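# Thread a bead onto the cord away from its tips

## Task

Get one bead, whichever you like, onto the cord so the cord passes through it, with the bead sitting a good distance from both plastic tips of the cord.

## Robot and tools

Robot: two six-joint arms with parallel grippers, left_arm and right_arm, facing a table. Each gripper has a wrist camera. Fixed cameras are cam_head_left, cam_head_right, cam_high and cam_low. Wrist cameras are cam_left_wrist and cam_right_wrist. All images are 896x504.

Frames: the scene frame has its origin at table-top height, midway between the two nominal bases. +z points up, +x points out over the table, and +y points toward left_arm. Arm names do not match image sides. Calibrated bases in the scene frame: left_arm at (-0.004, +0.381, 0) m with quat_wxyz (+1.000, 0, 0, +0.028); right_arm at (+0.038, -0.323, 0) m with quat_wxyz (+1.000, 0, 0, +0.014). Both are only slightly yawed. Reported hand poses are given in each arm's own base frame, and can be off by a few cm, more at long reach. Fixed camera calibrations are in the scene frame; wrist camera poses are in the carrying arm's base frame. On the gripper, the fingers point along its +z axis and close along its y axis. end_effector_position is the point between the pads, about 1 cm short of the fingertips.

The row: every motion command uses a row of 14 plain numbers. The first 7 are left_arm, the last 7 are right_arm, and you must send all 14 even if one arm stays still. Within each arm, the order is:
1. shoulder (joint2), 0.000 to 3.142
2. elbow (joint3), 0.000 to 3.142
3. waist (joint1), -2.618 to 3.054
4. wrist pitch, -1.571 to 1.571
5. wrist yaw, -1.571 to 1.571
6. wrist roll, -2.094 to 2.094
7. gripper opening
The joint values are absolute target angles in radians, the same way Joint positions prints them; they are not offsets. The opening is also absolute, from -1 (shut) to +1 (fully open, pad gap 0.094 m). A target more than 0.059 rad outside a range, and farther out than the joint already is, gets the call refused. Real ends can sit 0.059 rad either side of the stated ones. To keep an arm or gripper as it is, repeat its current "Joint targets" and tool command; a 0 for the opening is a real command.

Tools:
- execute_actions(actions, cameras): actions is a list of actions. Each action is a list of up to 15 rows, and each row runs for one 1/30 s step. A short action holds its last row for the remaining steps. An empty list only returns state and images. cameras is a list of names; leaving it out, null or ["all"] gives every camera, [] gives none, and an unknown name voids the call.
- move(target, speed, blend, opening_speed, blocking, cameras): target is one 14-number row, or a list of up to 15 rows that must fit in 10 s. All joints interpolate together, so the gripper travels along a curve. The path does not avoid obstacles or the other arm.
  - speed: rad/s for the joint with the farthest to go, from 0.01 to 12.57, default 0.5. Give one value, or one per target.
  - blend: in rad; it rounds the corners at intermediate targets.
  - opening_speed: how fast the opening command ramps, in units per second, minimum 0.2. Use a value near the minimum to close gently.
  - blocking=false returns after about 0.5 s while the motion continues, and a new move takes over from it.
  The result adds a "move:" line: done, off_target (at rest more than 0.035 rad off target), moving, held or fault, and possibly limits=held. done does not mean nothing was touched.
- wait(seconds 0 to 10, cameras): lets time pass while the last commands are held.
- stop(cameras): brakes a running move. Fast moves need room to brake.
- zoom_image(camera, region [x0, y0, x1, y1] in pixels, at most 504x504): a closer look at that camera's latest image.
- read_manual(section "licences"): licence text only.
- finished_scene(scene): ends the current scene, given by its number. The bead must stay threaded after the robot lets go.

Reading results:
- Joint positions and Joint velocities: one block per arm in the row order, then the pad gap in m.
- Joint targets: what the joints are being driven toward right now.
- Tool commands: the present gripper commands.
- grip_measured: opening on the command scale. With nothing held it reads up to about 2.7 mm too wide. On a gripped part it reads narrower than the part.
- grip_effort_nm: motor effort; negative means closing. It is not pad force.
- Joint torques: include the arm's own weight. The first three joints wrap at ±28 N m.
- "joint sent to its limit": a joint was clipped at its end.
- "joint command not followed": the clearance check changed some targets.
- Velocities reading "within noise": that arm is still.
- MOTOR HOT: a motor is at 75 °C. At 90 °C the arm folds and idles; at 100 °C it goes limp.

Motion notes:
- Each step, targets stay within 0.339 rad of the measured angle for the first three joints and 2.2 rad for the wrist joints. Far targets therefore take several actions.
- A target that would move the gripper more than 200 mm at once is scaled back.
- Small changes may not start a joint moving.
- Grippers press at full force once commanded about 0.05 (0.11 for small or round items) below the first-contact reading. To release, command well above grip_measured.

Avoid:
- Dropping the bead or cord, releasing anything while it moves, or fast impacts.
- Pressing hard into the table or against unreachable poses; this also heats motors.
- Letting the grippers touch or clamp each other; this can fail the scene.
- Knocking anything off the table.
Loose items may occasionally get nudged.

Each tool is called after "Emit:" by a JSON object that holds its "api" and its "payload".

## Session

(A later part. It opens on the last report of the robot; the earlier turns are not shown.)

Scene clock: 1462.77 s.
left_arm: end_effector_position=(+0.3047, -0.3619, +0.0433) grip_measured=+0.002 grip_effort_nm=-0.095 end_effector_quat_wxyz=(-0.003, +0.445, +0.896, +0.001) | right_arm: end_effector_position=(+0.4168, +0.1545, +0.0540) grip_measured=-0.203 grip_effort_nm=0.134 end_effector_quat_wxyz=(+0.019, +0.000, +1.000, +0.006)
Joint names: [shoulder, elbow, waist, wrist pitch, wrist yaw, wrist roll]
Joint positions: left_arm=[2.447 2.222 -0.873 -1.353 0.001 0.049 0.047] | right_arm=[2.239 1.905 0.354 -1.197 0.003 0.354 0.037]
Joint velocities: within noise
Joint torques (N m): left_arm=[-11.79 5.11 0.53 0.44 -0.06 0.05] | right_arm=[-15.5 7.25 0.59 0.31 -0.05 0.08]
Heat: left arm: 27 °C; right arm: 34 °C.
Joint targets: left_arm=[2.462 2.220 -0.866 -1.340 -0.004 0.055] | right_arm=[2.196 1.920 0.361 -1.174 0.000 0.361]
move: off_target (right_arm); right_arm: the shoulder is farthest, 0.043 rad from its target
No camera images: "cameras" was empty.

Emit:
{"api": "move", "payload": {"target": [2.462, 2.220, -0.866, -1.340, -0.004, 0.055, 0.0, 2.196, 1.796, 0.361, -1.116, 0.0, 0.361, -0.2], "speed": 0.25, "cameras": ["cam_low", "cam_right_wrist"]}}

Emit:
{"api": "zoom_image", "payload": {"camera": "cam_low", "region": [370, 260, 490, 340]}}

Scene clock: 1469.30 s.
left_arm: end_effector_position=(+0.3047, -0.3619, +0.0433) grip_measured=+0.002 grip_effort_nm=-0.085 end_effector_quat_wxyz=(-0.003, +0.445, +0.896, +0.001) | right_arm: end_effector_position=(+0.4047, +0.1501, +0.0304) grip_measured=-0.203 grip_effort_nm=0.129 end_effector_quat_wxyz=(+0.001, +0.000, +1.000, -0.001)
Joint names: [shoulder, elbow, waist, wrist pitch, wrist yaw, wrist roll]
Joint positions: left_arm=[2.447 2.222 -0.873 -1.353 0.001 0.049 0.047] | right_arm=[2.239 1.811 0.354 -1.141 0.003 0.355 0.037]
Joint velocities: within noise
Joint torques (N m): left_arm=[-11.79 5.11 0.54 0.44 -0.06 0.04] | right_arm=[-15.28 4.75 0.64 0.24 -0.03 0.07]
Heat: left arm: 28 °C; right arm: 38 °C.
Joint targets: left_arm=[2.462 2.220 -0.866 -1.340 -0.004 0.055] | right_arm=[2.196 1.796 0.361 -1.116 0.000 0.361]
move: off_target (right_arm); right_arm: the shoulder is farthest, 0.043 rad from its target
camera_calibration:
cam_right_wrist: T_world_to_cam=[[-0.101608, -0.994823, 0.00189006, 0.192228], [-0.734682, 0.076319, 0.674105, 0.2906], [-0.670759, 0.067106, -0.738633, 0.399685], [0, 0, 0, 1]] pos_world=[0.501123, 0.142233, 0.0989624]
Images, in order (width x height): cam_low 896x504, cam_right_wrist 896x504.

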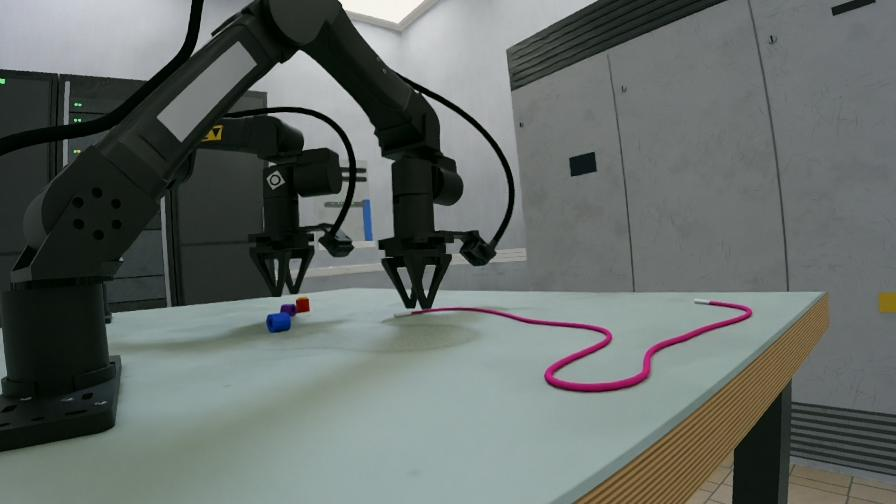

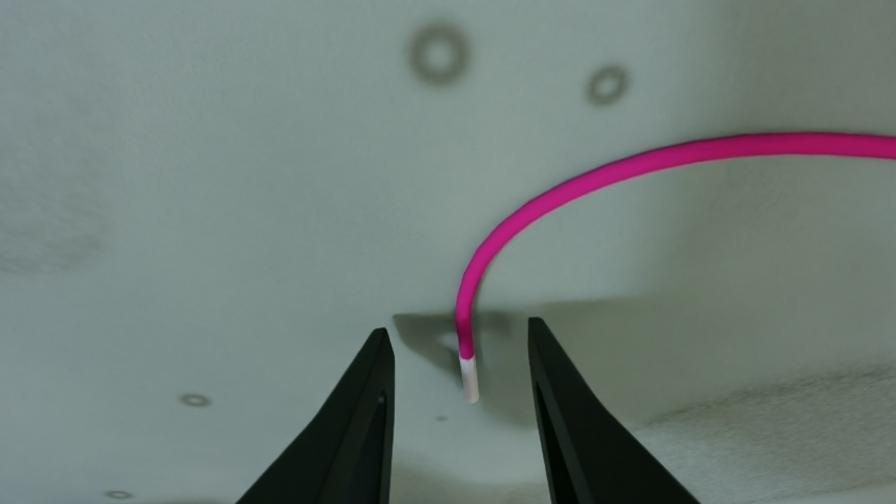

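Scaled by 4.200 from the camera's 896x504 image, which has a finer 1280x720 frame.

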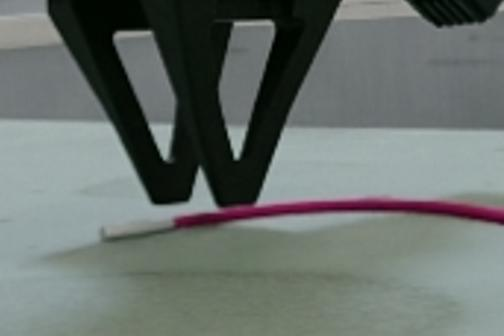

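Emit:
{"api": "move", "payload": {"target": [2.462, 2.220, -0.866, -1.340, -0.004, 0.055, 0.0, 2.196, 1.757, 0.361, -1.083, 0.0, 0.361, -0.2], "speed": 0.15, "cameras": ["cam_low", "cam_right_wrist"]}}

Emit:
{"api": "zoom_image", "payload": {"camera": "cam_low", "region": [370, 260, 490, 340]}}

Scene clock: 1502.00 s.
left_arm: end_effector_position=(+0.3047, -0.3619, +0.0433) grip_measured=+0.002 grip_effort_nm=-0.095 end_effector_quat_wxyz=(-0.003, +0.445, +0.896, +0.001) | right_arm: end_effector_position=(+0.4023, +0.1495, +0.0246) grip_measured=-0.203 grip_effort_nm=0.129 end_effector_quat_wxyz=(+0.001, +0.001, +1.000, +0.000)
Joint names: [shoulder, elbow, waist, wrist pitch, wrist yaw, wrist roll]
Joint positions: left_arm=[2.447 2.222 -0.873 -1.353 0.001 0.049 0.047] | right_arm=[2.235 1.78 0.354 -1.116 0.001 0.355 0.037]
Joint velocities: within noise
Joint torques (N m): left_arm=[-11.81 5.11 0.53 0.44 -0.06 0.05] | right_arm=[-14.9 4.12 0.64 0.36 -0.03 0.07]
Heat: left arm: 28 °C; right arm: 43 °C.
Joint targets: left_arm=[2.462 2.220 -0.866 -1.340 -0.004 0.055] | right_arm=[2.196 1.757 0.361 -1.083 0.000 0.361]
move: off_target (right_arm); right_arm: the shoulder is farthest, 0.039 rad from its target
camera_calibration:
cam_right_wrist: T_world_to_cam=[[-0.101945, -0.99479, 0.000464465, 0.1917], [-0.733737, 0.0755079, 0.675225, 0.292478], [-0.671742, 0.068495, -0.737612, 0.394024], [0, 0, 0, 1]] pos_world=[0.498827, 0.141628, 0.0930595]
Images, in order (width x height): cam_low 896x504, cam_right_wrist 896x504.

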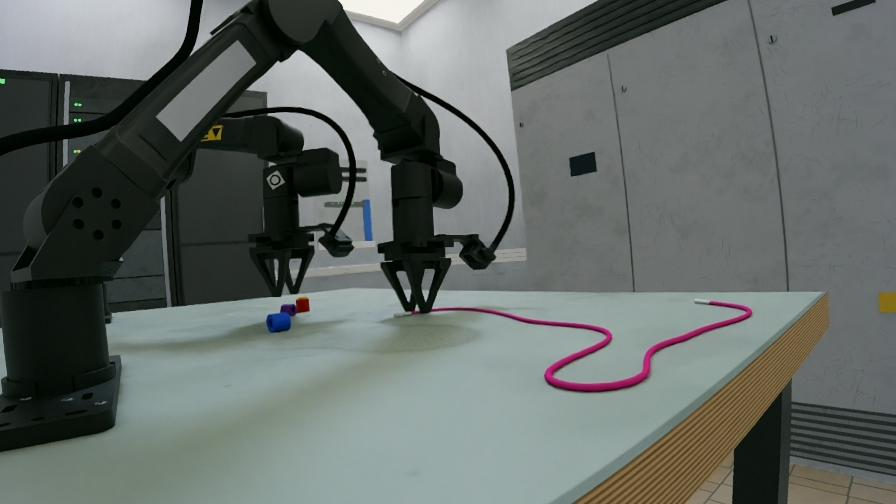

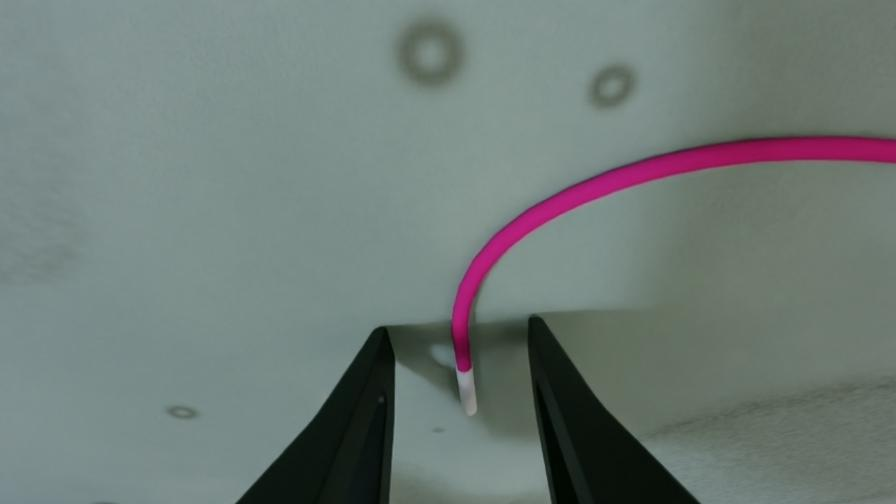

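Scaled by 4.200 from the camera's 896x504 image, which has a finer 1280x720 frame.

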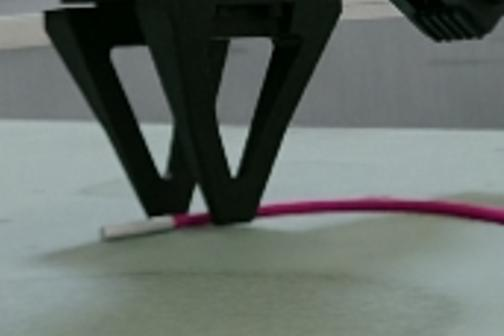

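Emit:
{"api": "move", "payload": {"target": [2.462, 2.220, -0.866, -1.340, -0.004, 0.055, 0.0, 2.196, 1.750, 0.361, -1.080, 0.0, 0.361, -0.2], "speed": 0.1, "cameras": ["cam_low"]}}

Emit:
{"api": "zoom_image", "payload": {"camera": "cam_low", "region": [380, 280, 460, 330]}}

Scene clock: 1510.63 s.
left_arm: end_effector_position=(+0.3047, -0.3619, +0.0433) grip_measured=+0.002 grip_effort_nm=-0.100 end_effector_quat_wxyz=(-0.003, +0.445, +0.896, +0.001) | right_arm: end_effector_position=(+0.4022, +0.1498, +0.0245) grip_measured=-0.203 grip_effort_nm=0.129 end_effector_quat_wxyz=(+0.002, +0.001, +1.000, +0.001)
Joint names: [shoulder, elbow, waist, wrist pitch, wrist yaw, wrist roll]
Joint positions: left_arm=[2.447 2.222 -0.873 -1.353 0.001 0.049 0.047] | right_arm=[2.231 1.775 0.354 -1.11 -0.001 0.355 0.037]
Joint velocities: within noise
Joint torques (N m): left_arm=[-11.79 5.11 0.54 0.44 -0.06 0.05] | right_arm=[-14.53 4.1 0.65 0.3 -0.03 0.07]
Heat: left arm: 28 °C; right arm: 44 °C.
Joint targets: left_arm=[2.462 2.220 -0.866 -1.340 -0.004 0.055] | right_arm=[2.196 1.750 0.361 -1.080 0.000 0.361]
move: done
Images, in order (width x height): cam_low 896x504.

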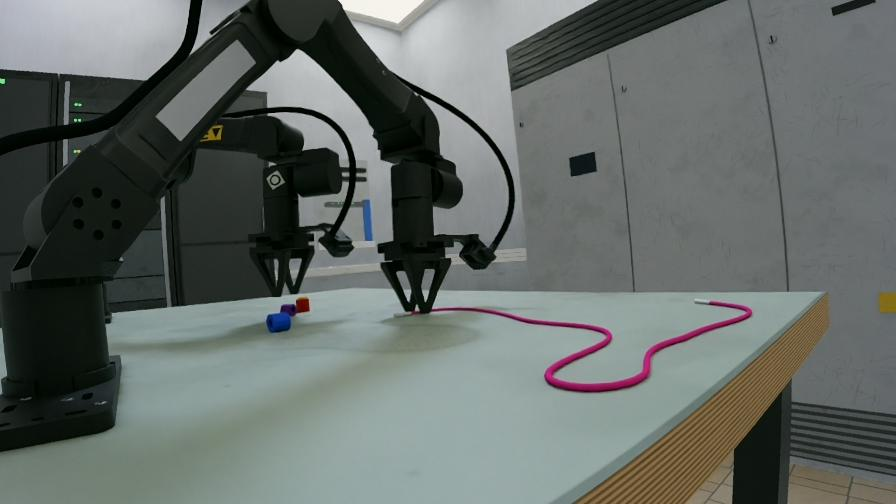

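Scaled by 6.300 from the camera's 896x504 image, which has a finer 1280x720 frame.

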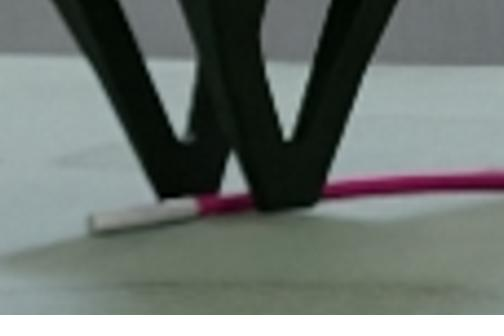

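Emit:
{"api": "move", "payload": {"target": [2.462, 2.220, -0.866, -1.340, -0.004, 0.055, 0.0, 2.184, 1.755, 0.361, -1.083, 0.0, 0.361, -0.2], "speed": 0.1, "cameras": []}}

Scene clock: 1522.00 s.
left_arm: end_effector_position=(+0.3047, -0.3619, +0.0433) grip_measured=+0.002 grip_effort_nm=-0.090 end_effector_quat_wxyz=(-0.003, +0.445, +0.896, +0.001) | right_arm: end_effector_position=(+0.4022, +0.1499, +0.0248) grip_measured=-0.203 grip_effort_nm=0.129 end_effector_quat_wxyz=(+0.002, +0.001, +1.000, +0.001)
Joint names: [shoulder, elbow, waist, wrist pitch, wrist yaw, wrist roll]
Joint positions: left_arm=[2.447 2.222 -0.873 -1.353 0.001 0.049 0.047] | right_arm=[2.231 1.775 0.354 -1.11 -0.001 0.355 0.037]
Joint velocities: within noise
Joint torques (N m): left_arm=[-11.81 5.11 0.53 0.44 -0.06 0.05] | right_arm=[-15.49 4.41 0.68 0.3 -0.02 0.06]
Heat: left arm: 28 °C; right arm: 40 °C.
Joint targets: left_arm=[2.462 2.220 -0.866 -1.340 -0.004 0.055] | right_arm=[2.184 1.755 0.361 -1.083 0.000 0.361]
move: off_target (right_arm); right_arm: the shoulder is farthest, 0.047 rad from its target
No camera images: "cameras" was empty.

Emit:
{"api": "move", "payload": {"target": [2.462, 2.220, -0.866, -1.340, -0.004, 0.055, 0.0, 2.184, 1.755, 0.361, -1.083, 0.0, 0.361, -0.97], "speed": 0.1, "opening_speed": 0.5, "cameras": ["cam_right_wrist", "cam_low"]}}

Emit:
{"api": "zoom_image", "payload": {"camera": "cam_right_wrist", "region": [380, 240, 560, 440]}}

Scene clock: 1531.60 s.
left_arm: end_effector_position=(+0.3047, -0.3619, +0.0433) grip_measured=+0.002 grip_effort_nm=-0.100 end_effector_quat_wxyz=(-0.003, +0.445, +0.896, +0.001) | right_arm: end_effector_position=(+0.4028, +0.1510, +0.0248) grip_measured=-0.942 grip_effort_nm=-0.999 end_effector_quat_wxyz=(+0.004, +0.000, +1.000, +0.003)
Joint names: [shoulder, elbow, waist, wrist pitch, wrist yaw, wrist roll]
Joint positions: left_arm=[2.447 2.222 -0.873 -1.353 0.001 0.049 0.047] | right_arm=[2.231 1.775 0.355 -1.106 -0.003 0.355 0.003]
Joint velocities: within noise
Joint torques (N m): left_arm=[-11.81 5.11 0.55 0.44 -0.06 0.05] | right_arm=[-15.49 4.41 0.54 0.25 0.03 0.06]
Heat: left arm: 28 °C; right arm: 40 °C.
Joint targets: left_arm=[2.462 2.220 -0.866 -1.340 -0.004 0.055] | right_arm=[2.184 1.755 0.361 -1.083 0.000 0.361]
move: off_target (right_arm); right_arm: the shoulder is farthest, 0.047 rad from its target
camera_calibration:
cam_right_wrist: T_world_to_cam=[[-0.100823, -0.994882, -0.00667517, 0.192906], [-0.737657, 0.07025, 0.671511, 0.295041], [-0.667605, 0.0726277, -0.740965, 0.392182], [0, 0, 0, 1]] pos_world=[0.498911, 0.142709, 0.0937576]
Images, in order (width x height): cam_low 896x504, cam_right_wrist 896x504.

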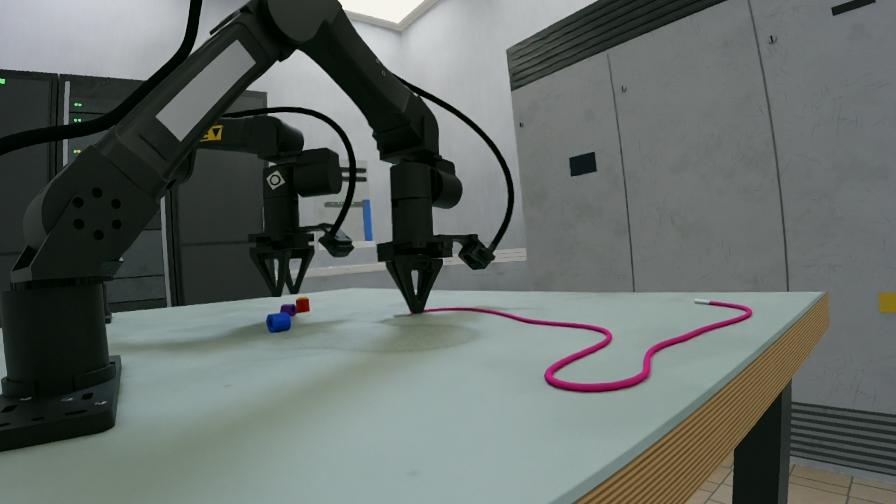

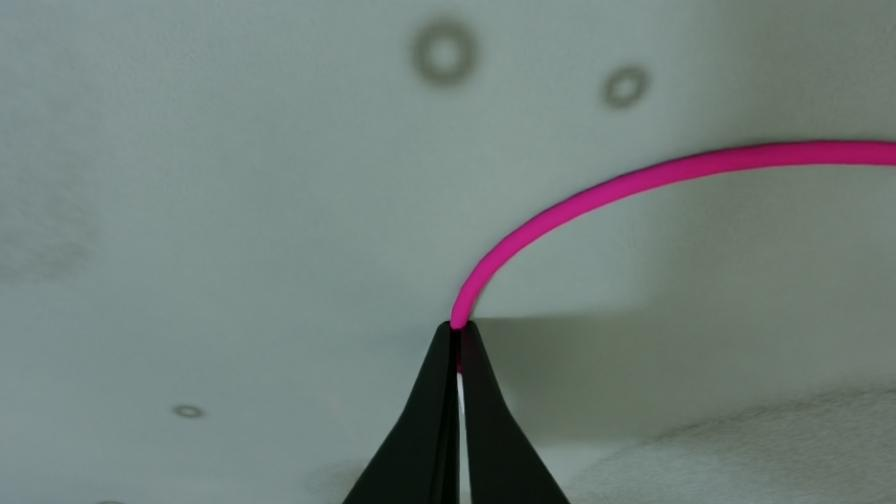

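Scaled by 2.520 from the camera's 896x504 image, which has a finer 1280x720 frame.

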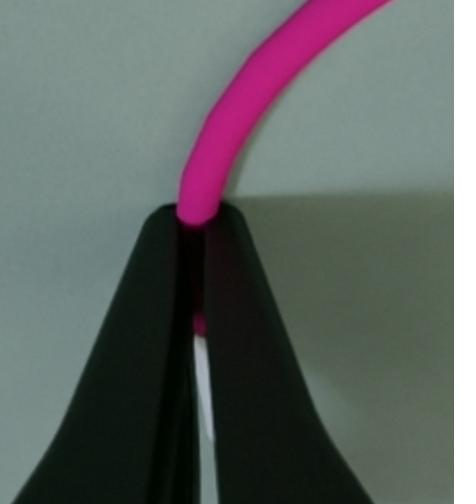

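Emit:
{"api": "move", "payload": {"target": [2.470, 2.160, -0.868, -1.267, -0.002, 0.055, 0.0, 2.184, 1.755, 0.361, -1.083, 0.0, 0.361, -0.97], "speed": 0.2, "cameras": ["cam_left_wrist", "cam_low"]}}

Emit:
{"api": "zoom_image", "payload": {"camera": "cam_low", "region": [230, 230, 350, 340]}}

Scene clock: 1559.27 s.
left_arm: end_effector_position=(+0.3065, -0.3640, +0.0283) grip_measured=+0.002 grip_effort_nm=-0.100 end_effector_quat_wxyz=(+0.002, +0.445, +0.896, -0.001) | right_arm: end_effector_position=(+0.4028, +0.1510, +0.0248) grip_measured=-0.945 grip_effort_nm=-1.057 end_effector_quat_wxyz=(+0.004, +0.000, +1.000, +0.003)
Joint names: [shoulder, elbow, waist, wrist pitch, wrist yaw, wrist roll]
Joint positions: left_arm=[2.447 2.163 -0.873 -1.282 0.001 0.049 0.047] | right_arm=[2.231 1.775 0.355 -1.106 -0.003 0.355 0.003]
Joint velocities: within noise
Joint torques (N m): left_arm=[-11.17 5.04 0.36 0.45 -0.04 0.05] | right_arm=[-15.5 4.46 0.58 0.28 0.03 0.08]
Heat: left arm: 29 °C; right arm: 41 °C.
Joint targets: left_arm=[2.470 2.160 -0.868 -1.267 -0.002 0.055] | right_arm=[2.184 1.755 0.361 -1.083 0.000 0.361]
move: off_target (right_arm); right_arm: the shoulder is farthest, 0.047 rad from its target
camera_calibration:
cam_left_wrist: T_world_to_cam=[[-0.868026, -0.496515, 0.00188314, 0.0897109], [-0.366464, 0.643215, 0.672294, 0.353367], [-0.335015, 0.582878, -0.740282, 0.448966], [0, 0, 0, 1]] pos_world=[0.357778, -0.44444, 0.094626]
Images, in order (width x height): cam_low 896x504, cam_left_wrist 896x504.

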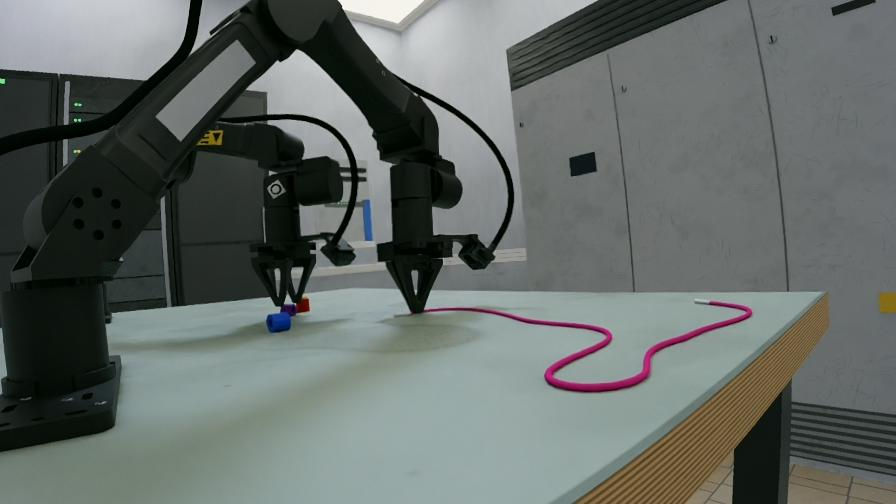

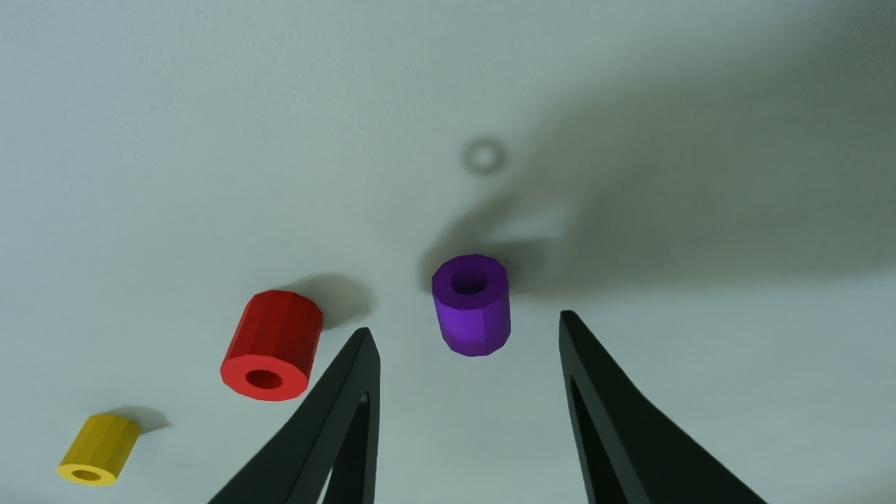

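Scaled by 4.200 from the camera's 896x504 image, which has a finer 1280x720 frame.

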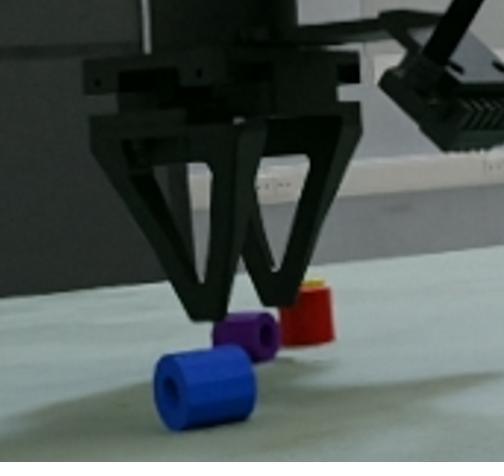

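Emit:
{"api": "move", "payload": {"target": [2.470, 2.127, -0.872, -1.241, -0.002, 0.055, 0.0, 2.184, 1.755, 0.361, -1.083, 0.0, 0.361, -0.97], "speed": 0.15, "cameras": ["cam_left_wrist", "cam_low"]}}

Emit:
{"api": "zoom_image", "payload": {"camera": "cam_low", "region": [230, 230, 350, 340]}}

Scene clock: 1601.77 s.
left_arm: end_effector_position=(+0.3052, -0.3624, +0.0202) grip_measured=+0.002 grip_effort_nm=-0.090 end_effector_quat_wxyz=(-0.001, +0.445, +0.896, +0.000) | right_arm: end_effector_position=(+0.4028, +0.1510, +0.0248) grip_measured=-0.945 grip_effort_nm=-1.057 end_effector_quat_wxyz=(+0.004, +0.000, +1.000, +0.003)
Joint names: [shoulder, elbow, waist, wrist pitch, wrist yaw, wrist roll]
Joint positions: left_arm=[2.447 2.131 -0.873 -1.256 0.001 0.049 0.047] | right_arm=[2.231 1.775 0.355 -1.106 -0.003 0.355 0.003]
Joint velocities: within noise
Joint torques (N m): left_arm=[-11.15 5 0.05 0.47 -0.04 0.05] | right_arm=[-15.54 4.42 0.49 0.27 0.02 0.08]
Heat: left arm: 29 °C; right arm: 42 °C.
Joint targets: left_arm=[2.470 2.127 -0.872 -1.241 -0.002 0.055] | right_arm=[2.184 1.755 0.361 -1.083 0.000 0.361]
move: off_target (right_arm); right_arm: the shoulder is farthest, 0.047 rad from its target
camera_calibration:
cam_left_wrist: T_world_to_cam=[[-0.868025, -0.496512, 0.00304761, 0.0893191], [-0.363625, 0.639862, 0.677018, 0.355077], [-0.338098, 0.58656, -0.73596, 0.443757], [0, 0, 0, 1]] pos_world=[0.356679, -0.443143, 0.0859214]
Images, in order (width x height): cam_low 896x504, cam_left_wrist 896x504.

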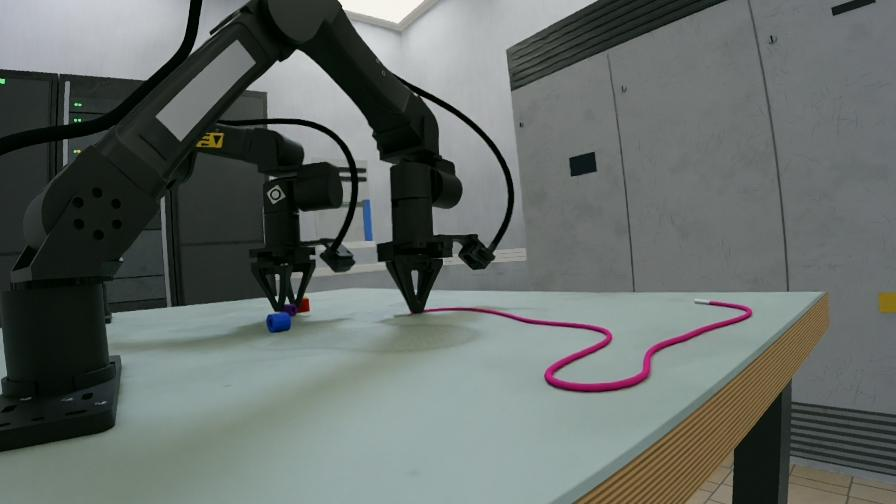

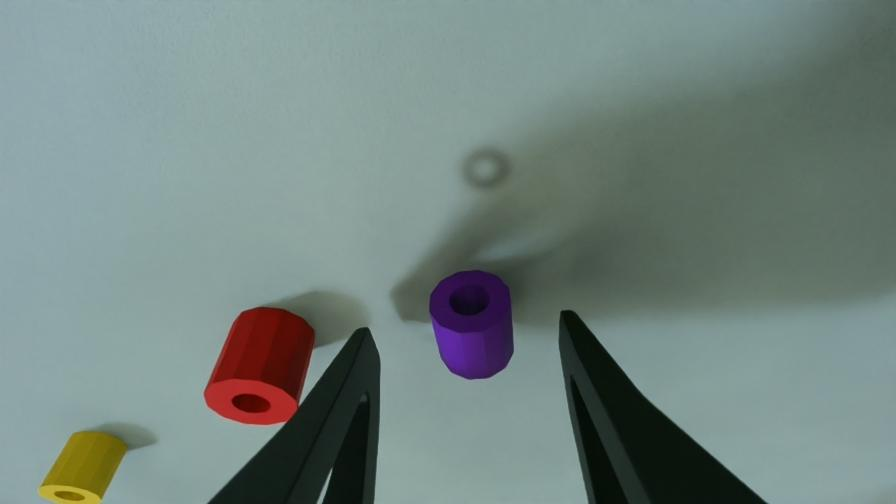

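Scaled by 4.200 from the camera's 896x504 image, which has a finer 1280x720 frame.

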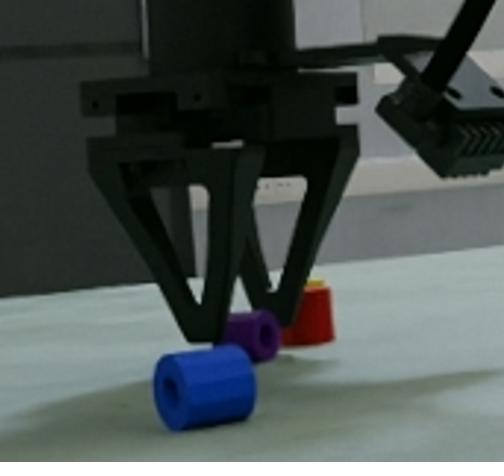

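Emit:
{"api": "move", "payload": {"target": [2.489, 2.196, -0.886, -1.274, -0.002, 0.055, 0.0, 2.184, 1.755, 0.361, -1.083, 0.0, 0.361, -0.97], "speed": 0.15, "cameras": ["cam_left_wrist"]}}

Scene clock: 1624.43 s.
left_arm: end_effector_position=(+0.3069, -0.3679, +0.0210) grip_measured=+0.002 grip_effort_nm=-0.095 end_effector_quat_wxyz=(+0.003, +0.447, +0.895, -0.002) | right_arm: end_effector_position=(+0.4028, +0.1510, +0.0248) grip_measured=-0.945 grip_effort_nm=-1.053 end_effector_quat_wxyz=(+0.004, +0.000, +1.000, +0.003)
Joint names: [shoulder, elbow, waist, wrist pitch, wrist yaw, wrist roll]
Joint positions: left_arm=[2.465 2.168 -0.877 -1.267 0.001 0.049 0.047] | right_arm=[2.231 1.775 0.355 -1.106 -0.003 0.355 0.003]
Joint velocities: within noise
Joint torques (N m): left_arm=[-11.23 7.5 -0.68 0.27 -0.03 0.05] | right_arm=[-15.56 4.41 0.49 0.25 0.01 0.06]
Heat: left arm: 29 °C; right arm: 42 °C.
Joint targets: left_arm=[2.489 2.196 -0.886 -1.274 -0.002 0.055] | right_arm=[2.184 1.755 0.361 -1.083 0.000 0.361]
move: off_target (right_arm); right_arm: the shoulder is farthest, 0.047 rad from its target
camera_calibration:
cam_left_wrist: T_world_to_cam=[[-0.870295, -0.492528, 0.00171878, 0.0902992], [-0.363985, 0.645503, 0.671447, 0.361056], [-0.331816, 0.583731, -0.741051, 0.445329], [0, 0, 0, 1]] pos_world=[0.357773, -0.44854, 0.0874269]
Images, in order (width x height): cam_left_wrist 896x504.

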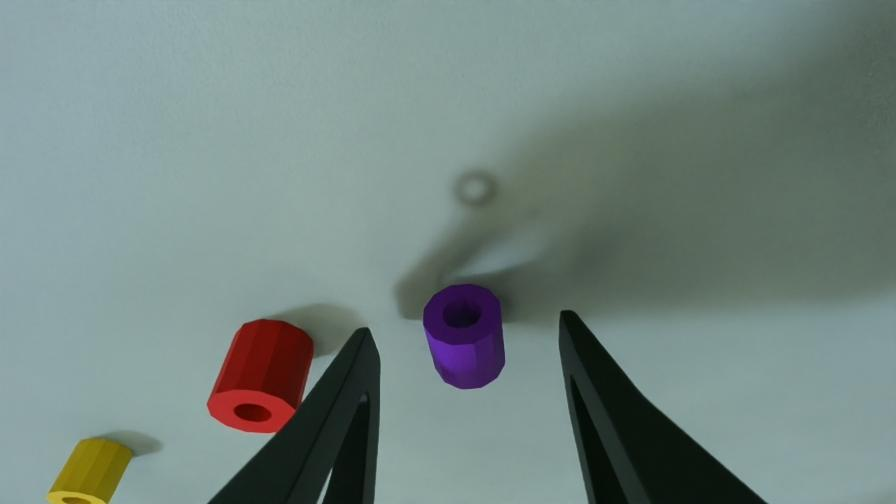

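Emit:
{"api": "move", "payload": {"target": [2.498, 2.196, -0.886, -1.274, -0.002, 0.055, 0.0, 2.184, 1.755, 0.361, -1.083, 0.0, 0.361, -0.97], "speed": 0.1, "cameras": ["cam_left_wrist", "cam_low"]}}

Emit:
{"api": "zoom_image", "payload": {"camera": "cam_low", "region": [250, 270, 330, 330]}}

Scene clock: 1632.87 s.
left_arm: end_effector_position=(+0.3061, -0.3670, +0.0168) grip_measured=+0.002 grip_effort_nm=-0.100 end_effector_quat_wxyz=(-0.002, +0.447, +0.895, +0.000) | right_arm: end_effector_position=(+0.4028, +0.1510, +0.0248) grip_measured=-0.945 grip_effort_nm=-1.053 end_effector_quat_wxyz=(+0.004, +0.000, +1.000, +0.003)
Joint names: [shoulder, elbow, waist, wrist pitch, wrist yaw, wrist roll]
Joint positions: left_arm=[2.474 2.168 -0.877 -1.268 0.001 0.049 0.047] | right_arm=[2.231 1.775 0.355 -1.106 -0.003 0.355 0.003]
Joint velocities: within noise
Joint torques (N m): left_arm=[-11.26 7.5 -0.69 0.28 -0.04 0.05] | right_arm=[-15.54 4.45 0.57 0.25 0 0.08]
Heat: left arm: 30 °C; right arm: 43 °C.
Joint targets: left_arm=[2.498 2.196 -0.886 -1.274 -0.002 0.055] | right_arm=[2.184 1.755 0.361 -1.083 0.000 0.361]
move: off_target (right_arm); right_arm: the shoulder is farthest, 0.047 rad from its target
camera_calibration:
cam_left_wrist: T_world_to_cam=[[-0.870276, -0.492553, 0.003544, 0.08999], [-0.359538, 0.640142, 0.678933, 0.359544], [-0.336679, 0.589585, -0.734192, 0.444904], [0, 0, 0, 1]] pos_world=[0.357376, -0.448143, 0.0822196]
Images, in order (width x height): cam_low 896x504, cam_left_wrist 896x504.

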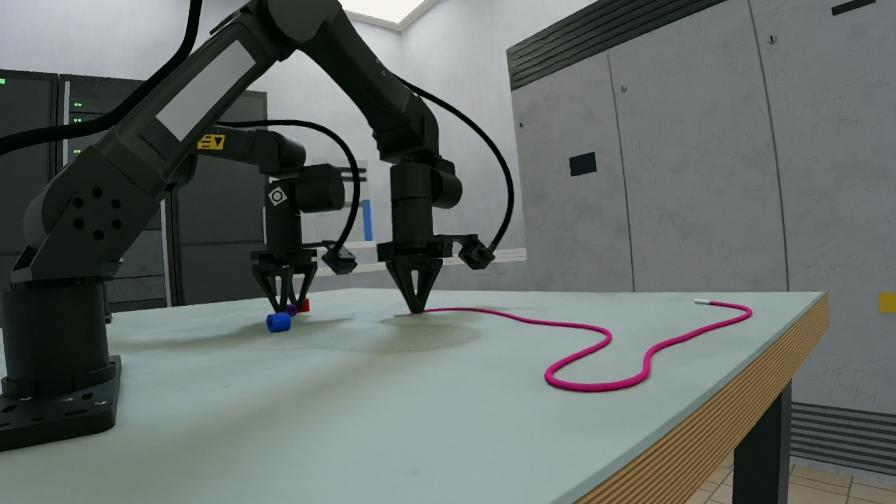

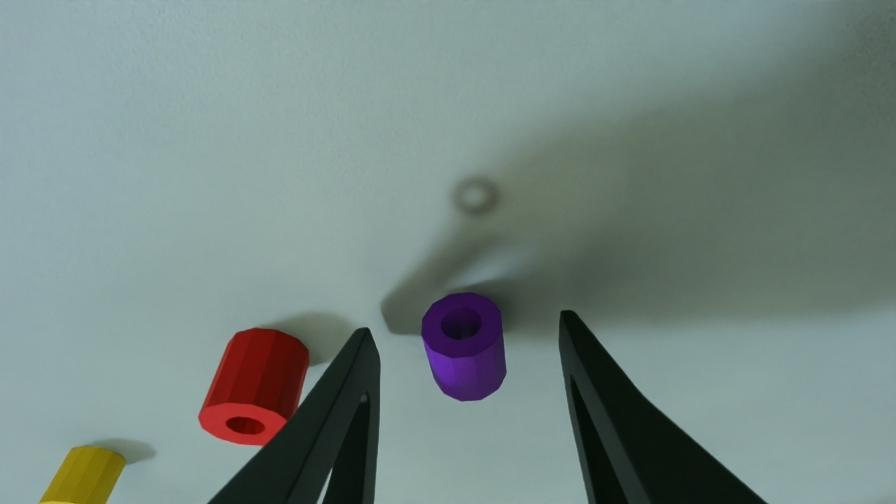

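Scaled by 6.300 from the camera's 896x504 image, which has a finer 1280x720 frame.

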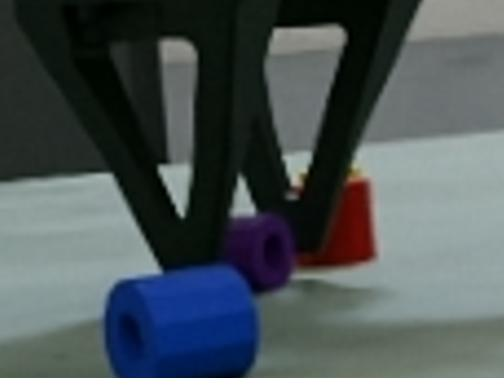

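Emit:
{"api": "move", "payload": {"target": [2.516, 2.228, -0.886, -1.285, -0.002, 0.055, 0.0, 2.184, 1.755, 0.361, -1.083, 0.0, 0.361, -0.97], "speed": 0.1, "cameras": ["cam_left_wrist"]}}

Scene clock: 1649.37 s.
left_arm: end_effector_position=(+0.3087, -0.3700, +0.0170) grip_measured=+0.002 grip_effort_nm=-0.100 end_effector_quat_wxyz=(+0.000, +0.447, +0.895, +0.000) | right_arm: end_effector_position=(+0.4028, +0.1510, +0.0248) grip_measured=-0.945 grip_effort_nm=-1.057 end_effector_quat_wxyz=(+0.004, +0.000, +1.000, +0.003)
Joint names: [shoulder, elbow, waist, wrist pitch, wrist yaw, wrist roll]
Joint positions: left_arm=[2.49 2.198 -0.877 -1.277 0.001 0.049 0.047] | right_arm=[2.231 1.775 0.355 -1.106 -0.003 0.355 0.003]
Joint velocities: within noise
Joint torques (N m): left_arm=[-11.25 7.69 -0.7 0.28 -0.04 0.05] | right_arm=[-15.46 4.49 0.55 0.25 0.02 0.07]
Heat: left arm: 29 °C; right arm: 43 °C.
Joint targets: left_arm=[2.516 2.228 -0.886 -1.285 -0.002 0.055] | right_arm=[2.184 1.755 0.361 -1.083 0.000 0.361]
move: off_target (right_arm); right_arm: the shoulder is farthest, 0.047 rad from its target
camera_calibration:
cam_left_wrist: T_world_to_cam=[[-0.870291, -0.492531, 0.00269882, 0.0906951], [-0.361549, 0.642551, 0.675581, 0.36384], [-0.334479, 0.586976, -0.737281, 0.446059], [0, 0, 0, 1]] pos_world=[0.359675, -0.450942, 0.0828228]
Images, in order (width x height): cam_left_wrist 896x504.

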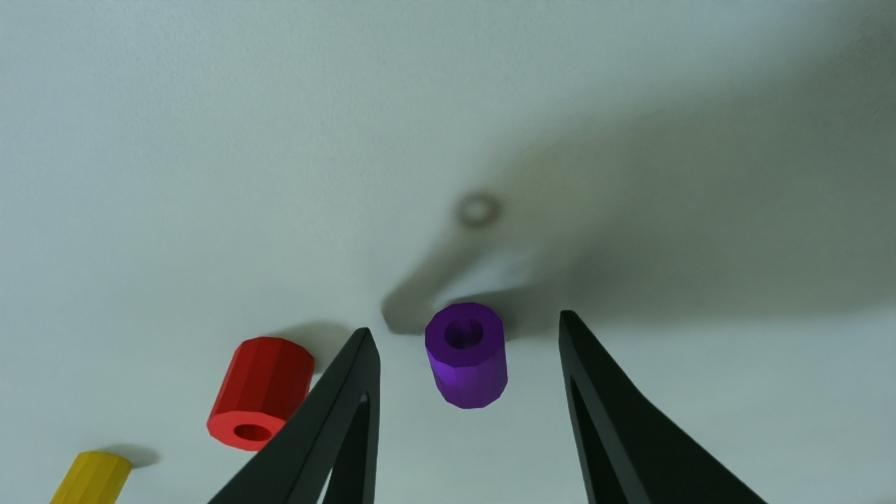

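Emit:
{"api": "move", "payload": {"target": [2.516, 2.228, -0.886, -1.285, -0.002, 0.055, -0.62, 2.184, 1.755, 0.361, -1.083, 0.0, 0.361, -0.97], "speed": 0.1, "opening_speed": 0.6, "cameras": ["cam_left_wrist"]}}

Scene clock: 1655.23 s.
left_arm: end_effector_position=(+0.3085, -0.3699, +0.0172) grip_measured=-0.617 grip_effort_nm=-0.481 end_effector_quat_wxyz=(+0.000, +0.447, +0.895, +0.000) | right_arm: end_effector_position=(+0.4028, +0.1510, +0.0248) grip_measured=-0.945 grip_effort_nm=-1.057 end_effector_quat_wxyz=(+0.004, +0.000, +1.000, +0.003)
Joint names: [shoulder, elbow, waist, wrist pitch, wrist yaw, wrist roll]
Joint positions: left_arm=[2.49 2.199 -0.877 -1.279 0.001 0.049 0.018] | right_arm=[2.231 1.775 0.355 -1.106 -0.003 0.355 0.003]
Joint velocities: within noise
Joint torques (N m): left_arm=[-11.25 7.6 -0.68 0.29 -0.04 0.05] | right_arm=[-15.49 4.45 0.55 0.25 0.02 0.07]
Heat: left arm: 29 °C; right arm: 43 °C.
Joint targets: left_arm=[2.516 2.228 -0.886 -1.285 -0.002 0.055] | right_arm=[2.184 1.755 0.361 -1.083 0.000 0.361]
move: off_target (right_arm); right_arm: the shoulder is farthest, 0.047 rad from its target
camera_calibration:
cam_left_wrist: T_world_to_cam=[[-0.870279, -0.49255, 0.00281747, 0.0907213], [-0.361225, 0.642111, 0.676173, 0.363277], [-0.334859, 0.587442, -0.736737, 0.446449], [0, 0, 0, 1]] pos_world=[0.359675, -0.450842, 0.0830222]
Images, in order (width x height): cam_left_wrist 896x504.

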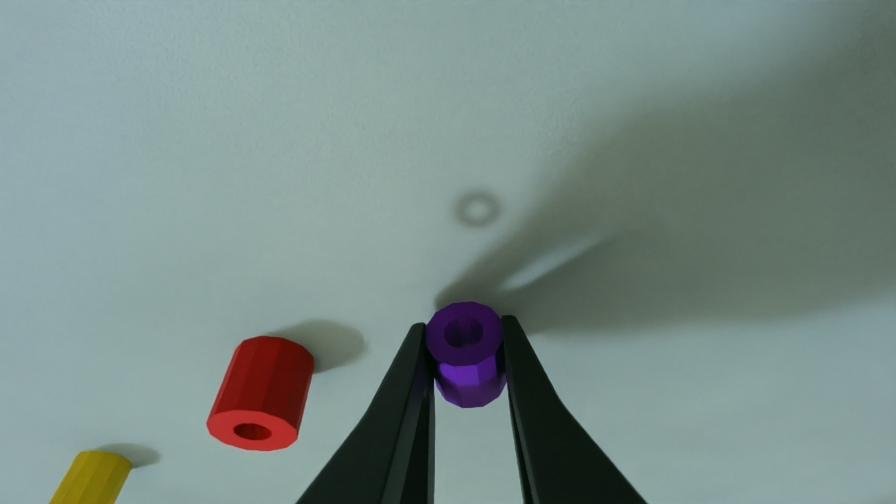

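Emit:
{"api": "move", "payload": {"target": [[2.516, 2.228, -0.886, -1.285, 0.0, 0.055, -0.70, 2.184, 1.755, 0.361, -1.083, 0.0, 0.361, -0.97], [2.400, 2.370, -0.877, -1.530, 0.0, 0.055, -0.70, 2.184, 1.755, 0.361, -1.083, 0.0, 0.361, -0.97], [1.825, 1.280, -0.850, -0.227, 0.0, 0.02, -0.70, 2.184, 1.755, 0.361, -1.083, 0.0, 0.361, -0.97], [2.340, 0.932, -0.828, 1.430, 0.0, 0.0, -0.70, 2.184, 1.755, 0.361, -1.083, 0.0, 0.361, -0.97]], "speed": [0.2, 0.3, 0.6, 0.6], "blend": [0, 0.05, 0.05, 0], "opening_speed": 0.5, "cameras": ["cam_left_wrist", "cam_high", "cam_low"]}}

Scene clock: 1744.70 s.
left_arm: end_effector_position=(+0.3705, -0.4099, +0.0789) grip_measured=-0.633 grip_effort_nm=-1.028 end_effector_quat_wxyz=(+0.642, +0.289, +0.650, -0.286) | right_arm: end_effector_position=(+0.4028, +0.1510, +0.0248) grip_measured=-0.945 grip_effort_nm=-1.053 end_effector_quat_wxyz=(+0.004, +0.000, +1.000, +0.003)
Joint names: [shoulder, elbow, waist, wrist pitch, wrist yaw, wrist roll]
Joint positions: left_arm=[2.321 0.935 -0.837 1.373 0.001 -0.002 0.017] | right_arm=[2.231 1.775 0.355 -1.106 -0.003 0.355 0.003]
Joint velocities: within noise
Joint torques (N m): left_arm=[-8.98 3.54 0.75 2.07 -0.02 -0.01] | right_arm=[-15.56 4.44 0.47 0.24 0.03 0.08]
Heat: left arm: 29 °C; right arm: 45 °C.
Joint targets: left_arm=[2.340 0.932 -0.828 1.430 0.000 0.000] | right_arm=[2.184 1.755 0.361 -1.083 0.000 0.361]
move: off_target (left_arm, right_arm); left_arm: the wrist pitch is farthest, 0.057 rad from its target; right_arm: the shoulder is farthest, 0.047 rad from its target
camera_calibration:
cam_left_wrist: T_world_to_cam=[[-0.739704, -0.660722, -0.127607, 0.0177554], [-0.387492, 0.573248, -0.721967, 0.461435], [0.550171, -0.484596, -0.680058, -0.23566], [0, 0, 0, 1]] pos_world=[0.321589, -0.366985, 0.175144]
Images, in order (width x height): cam_high 896x504, cam_low 896x504, cam_left_wrist 896x504.

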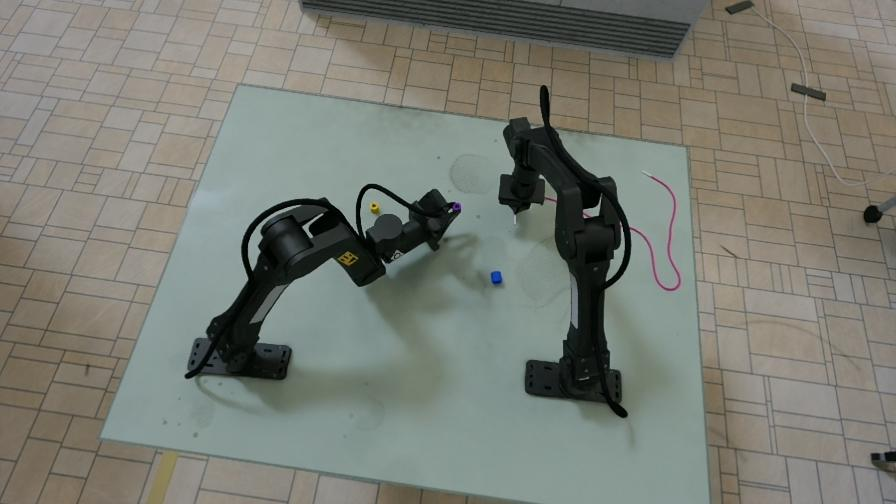

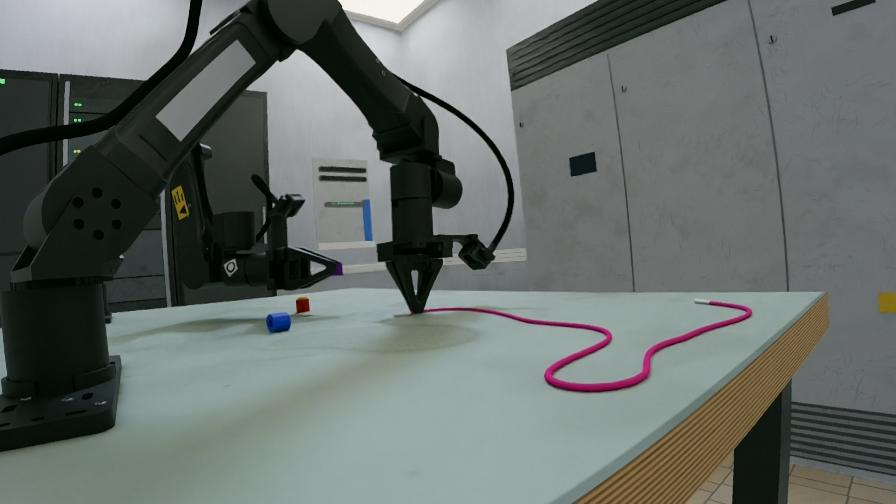

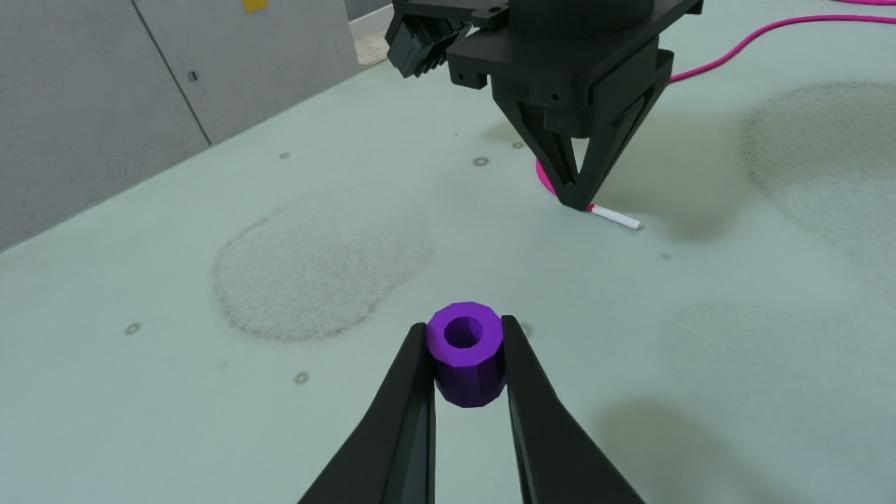

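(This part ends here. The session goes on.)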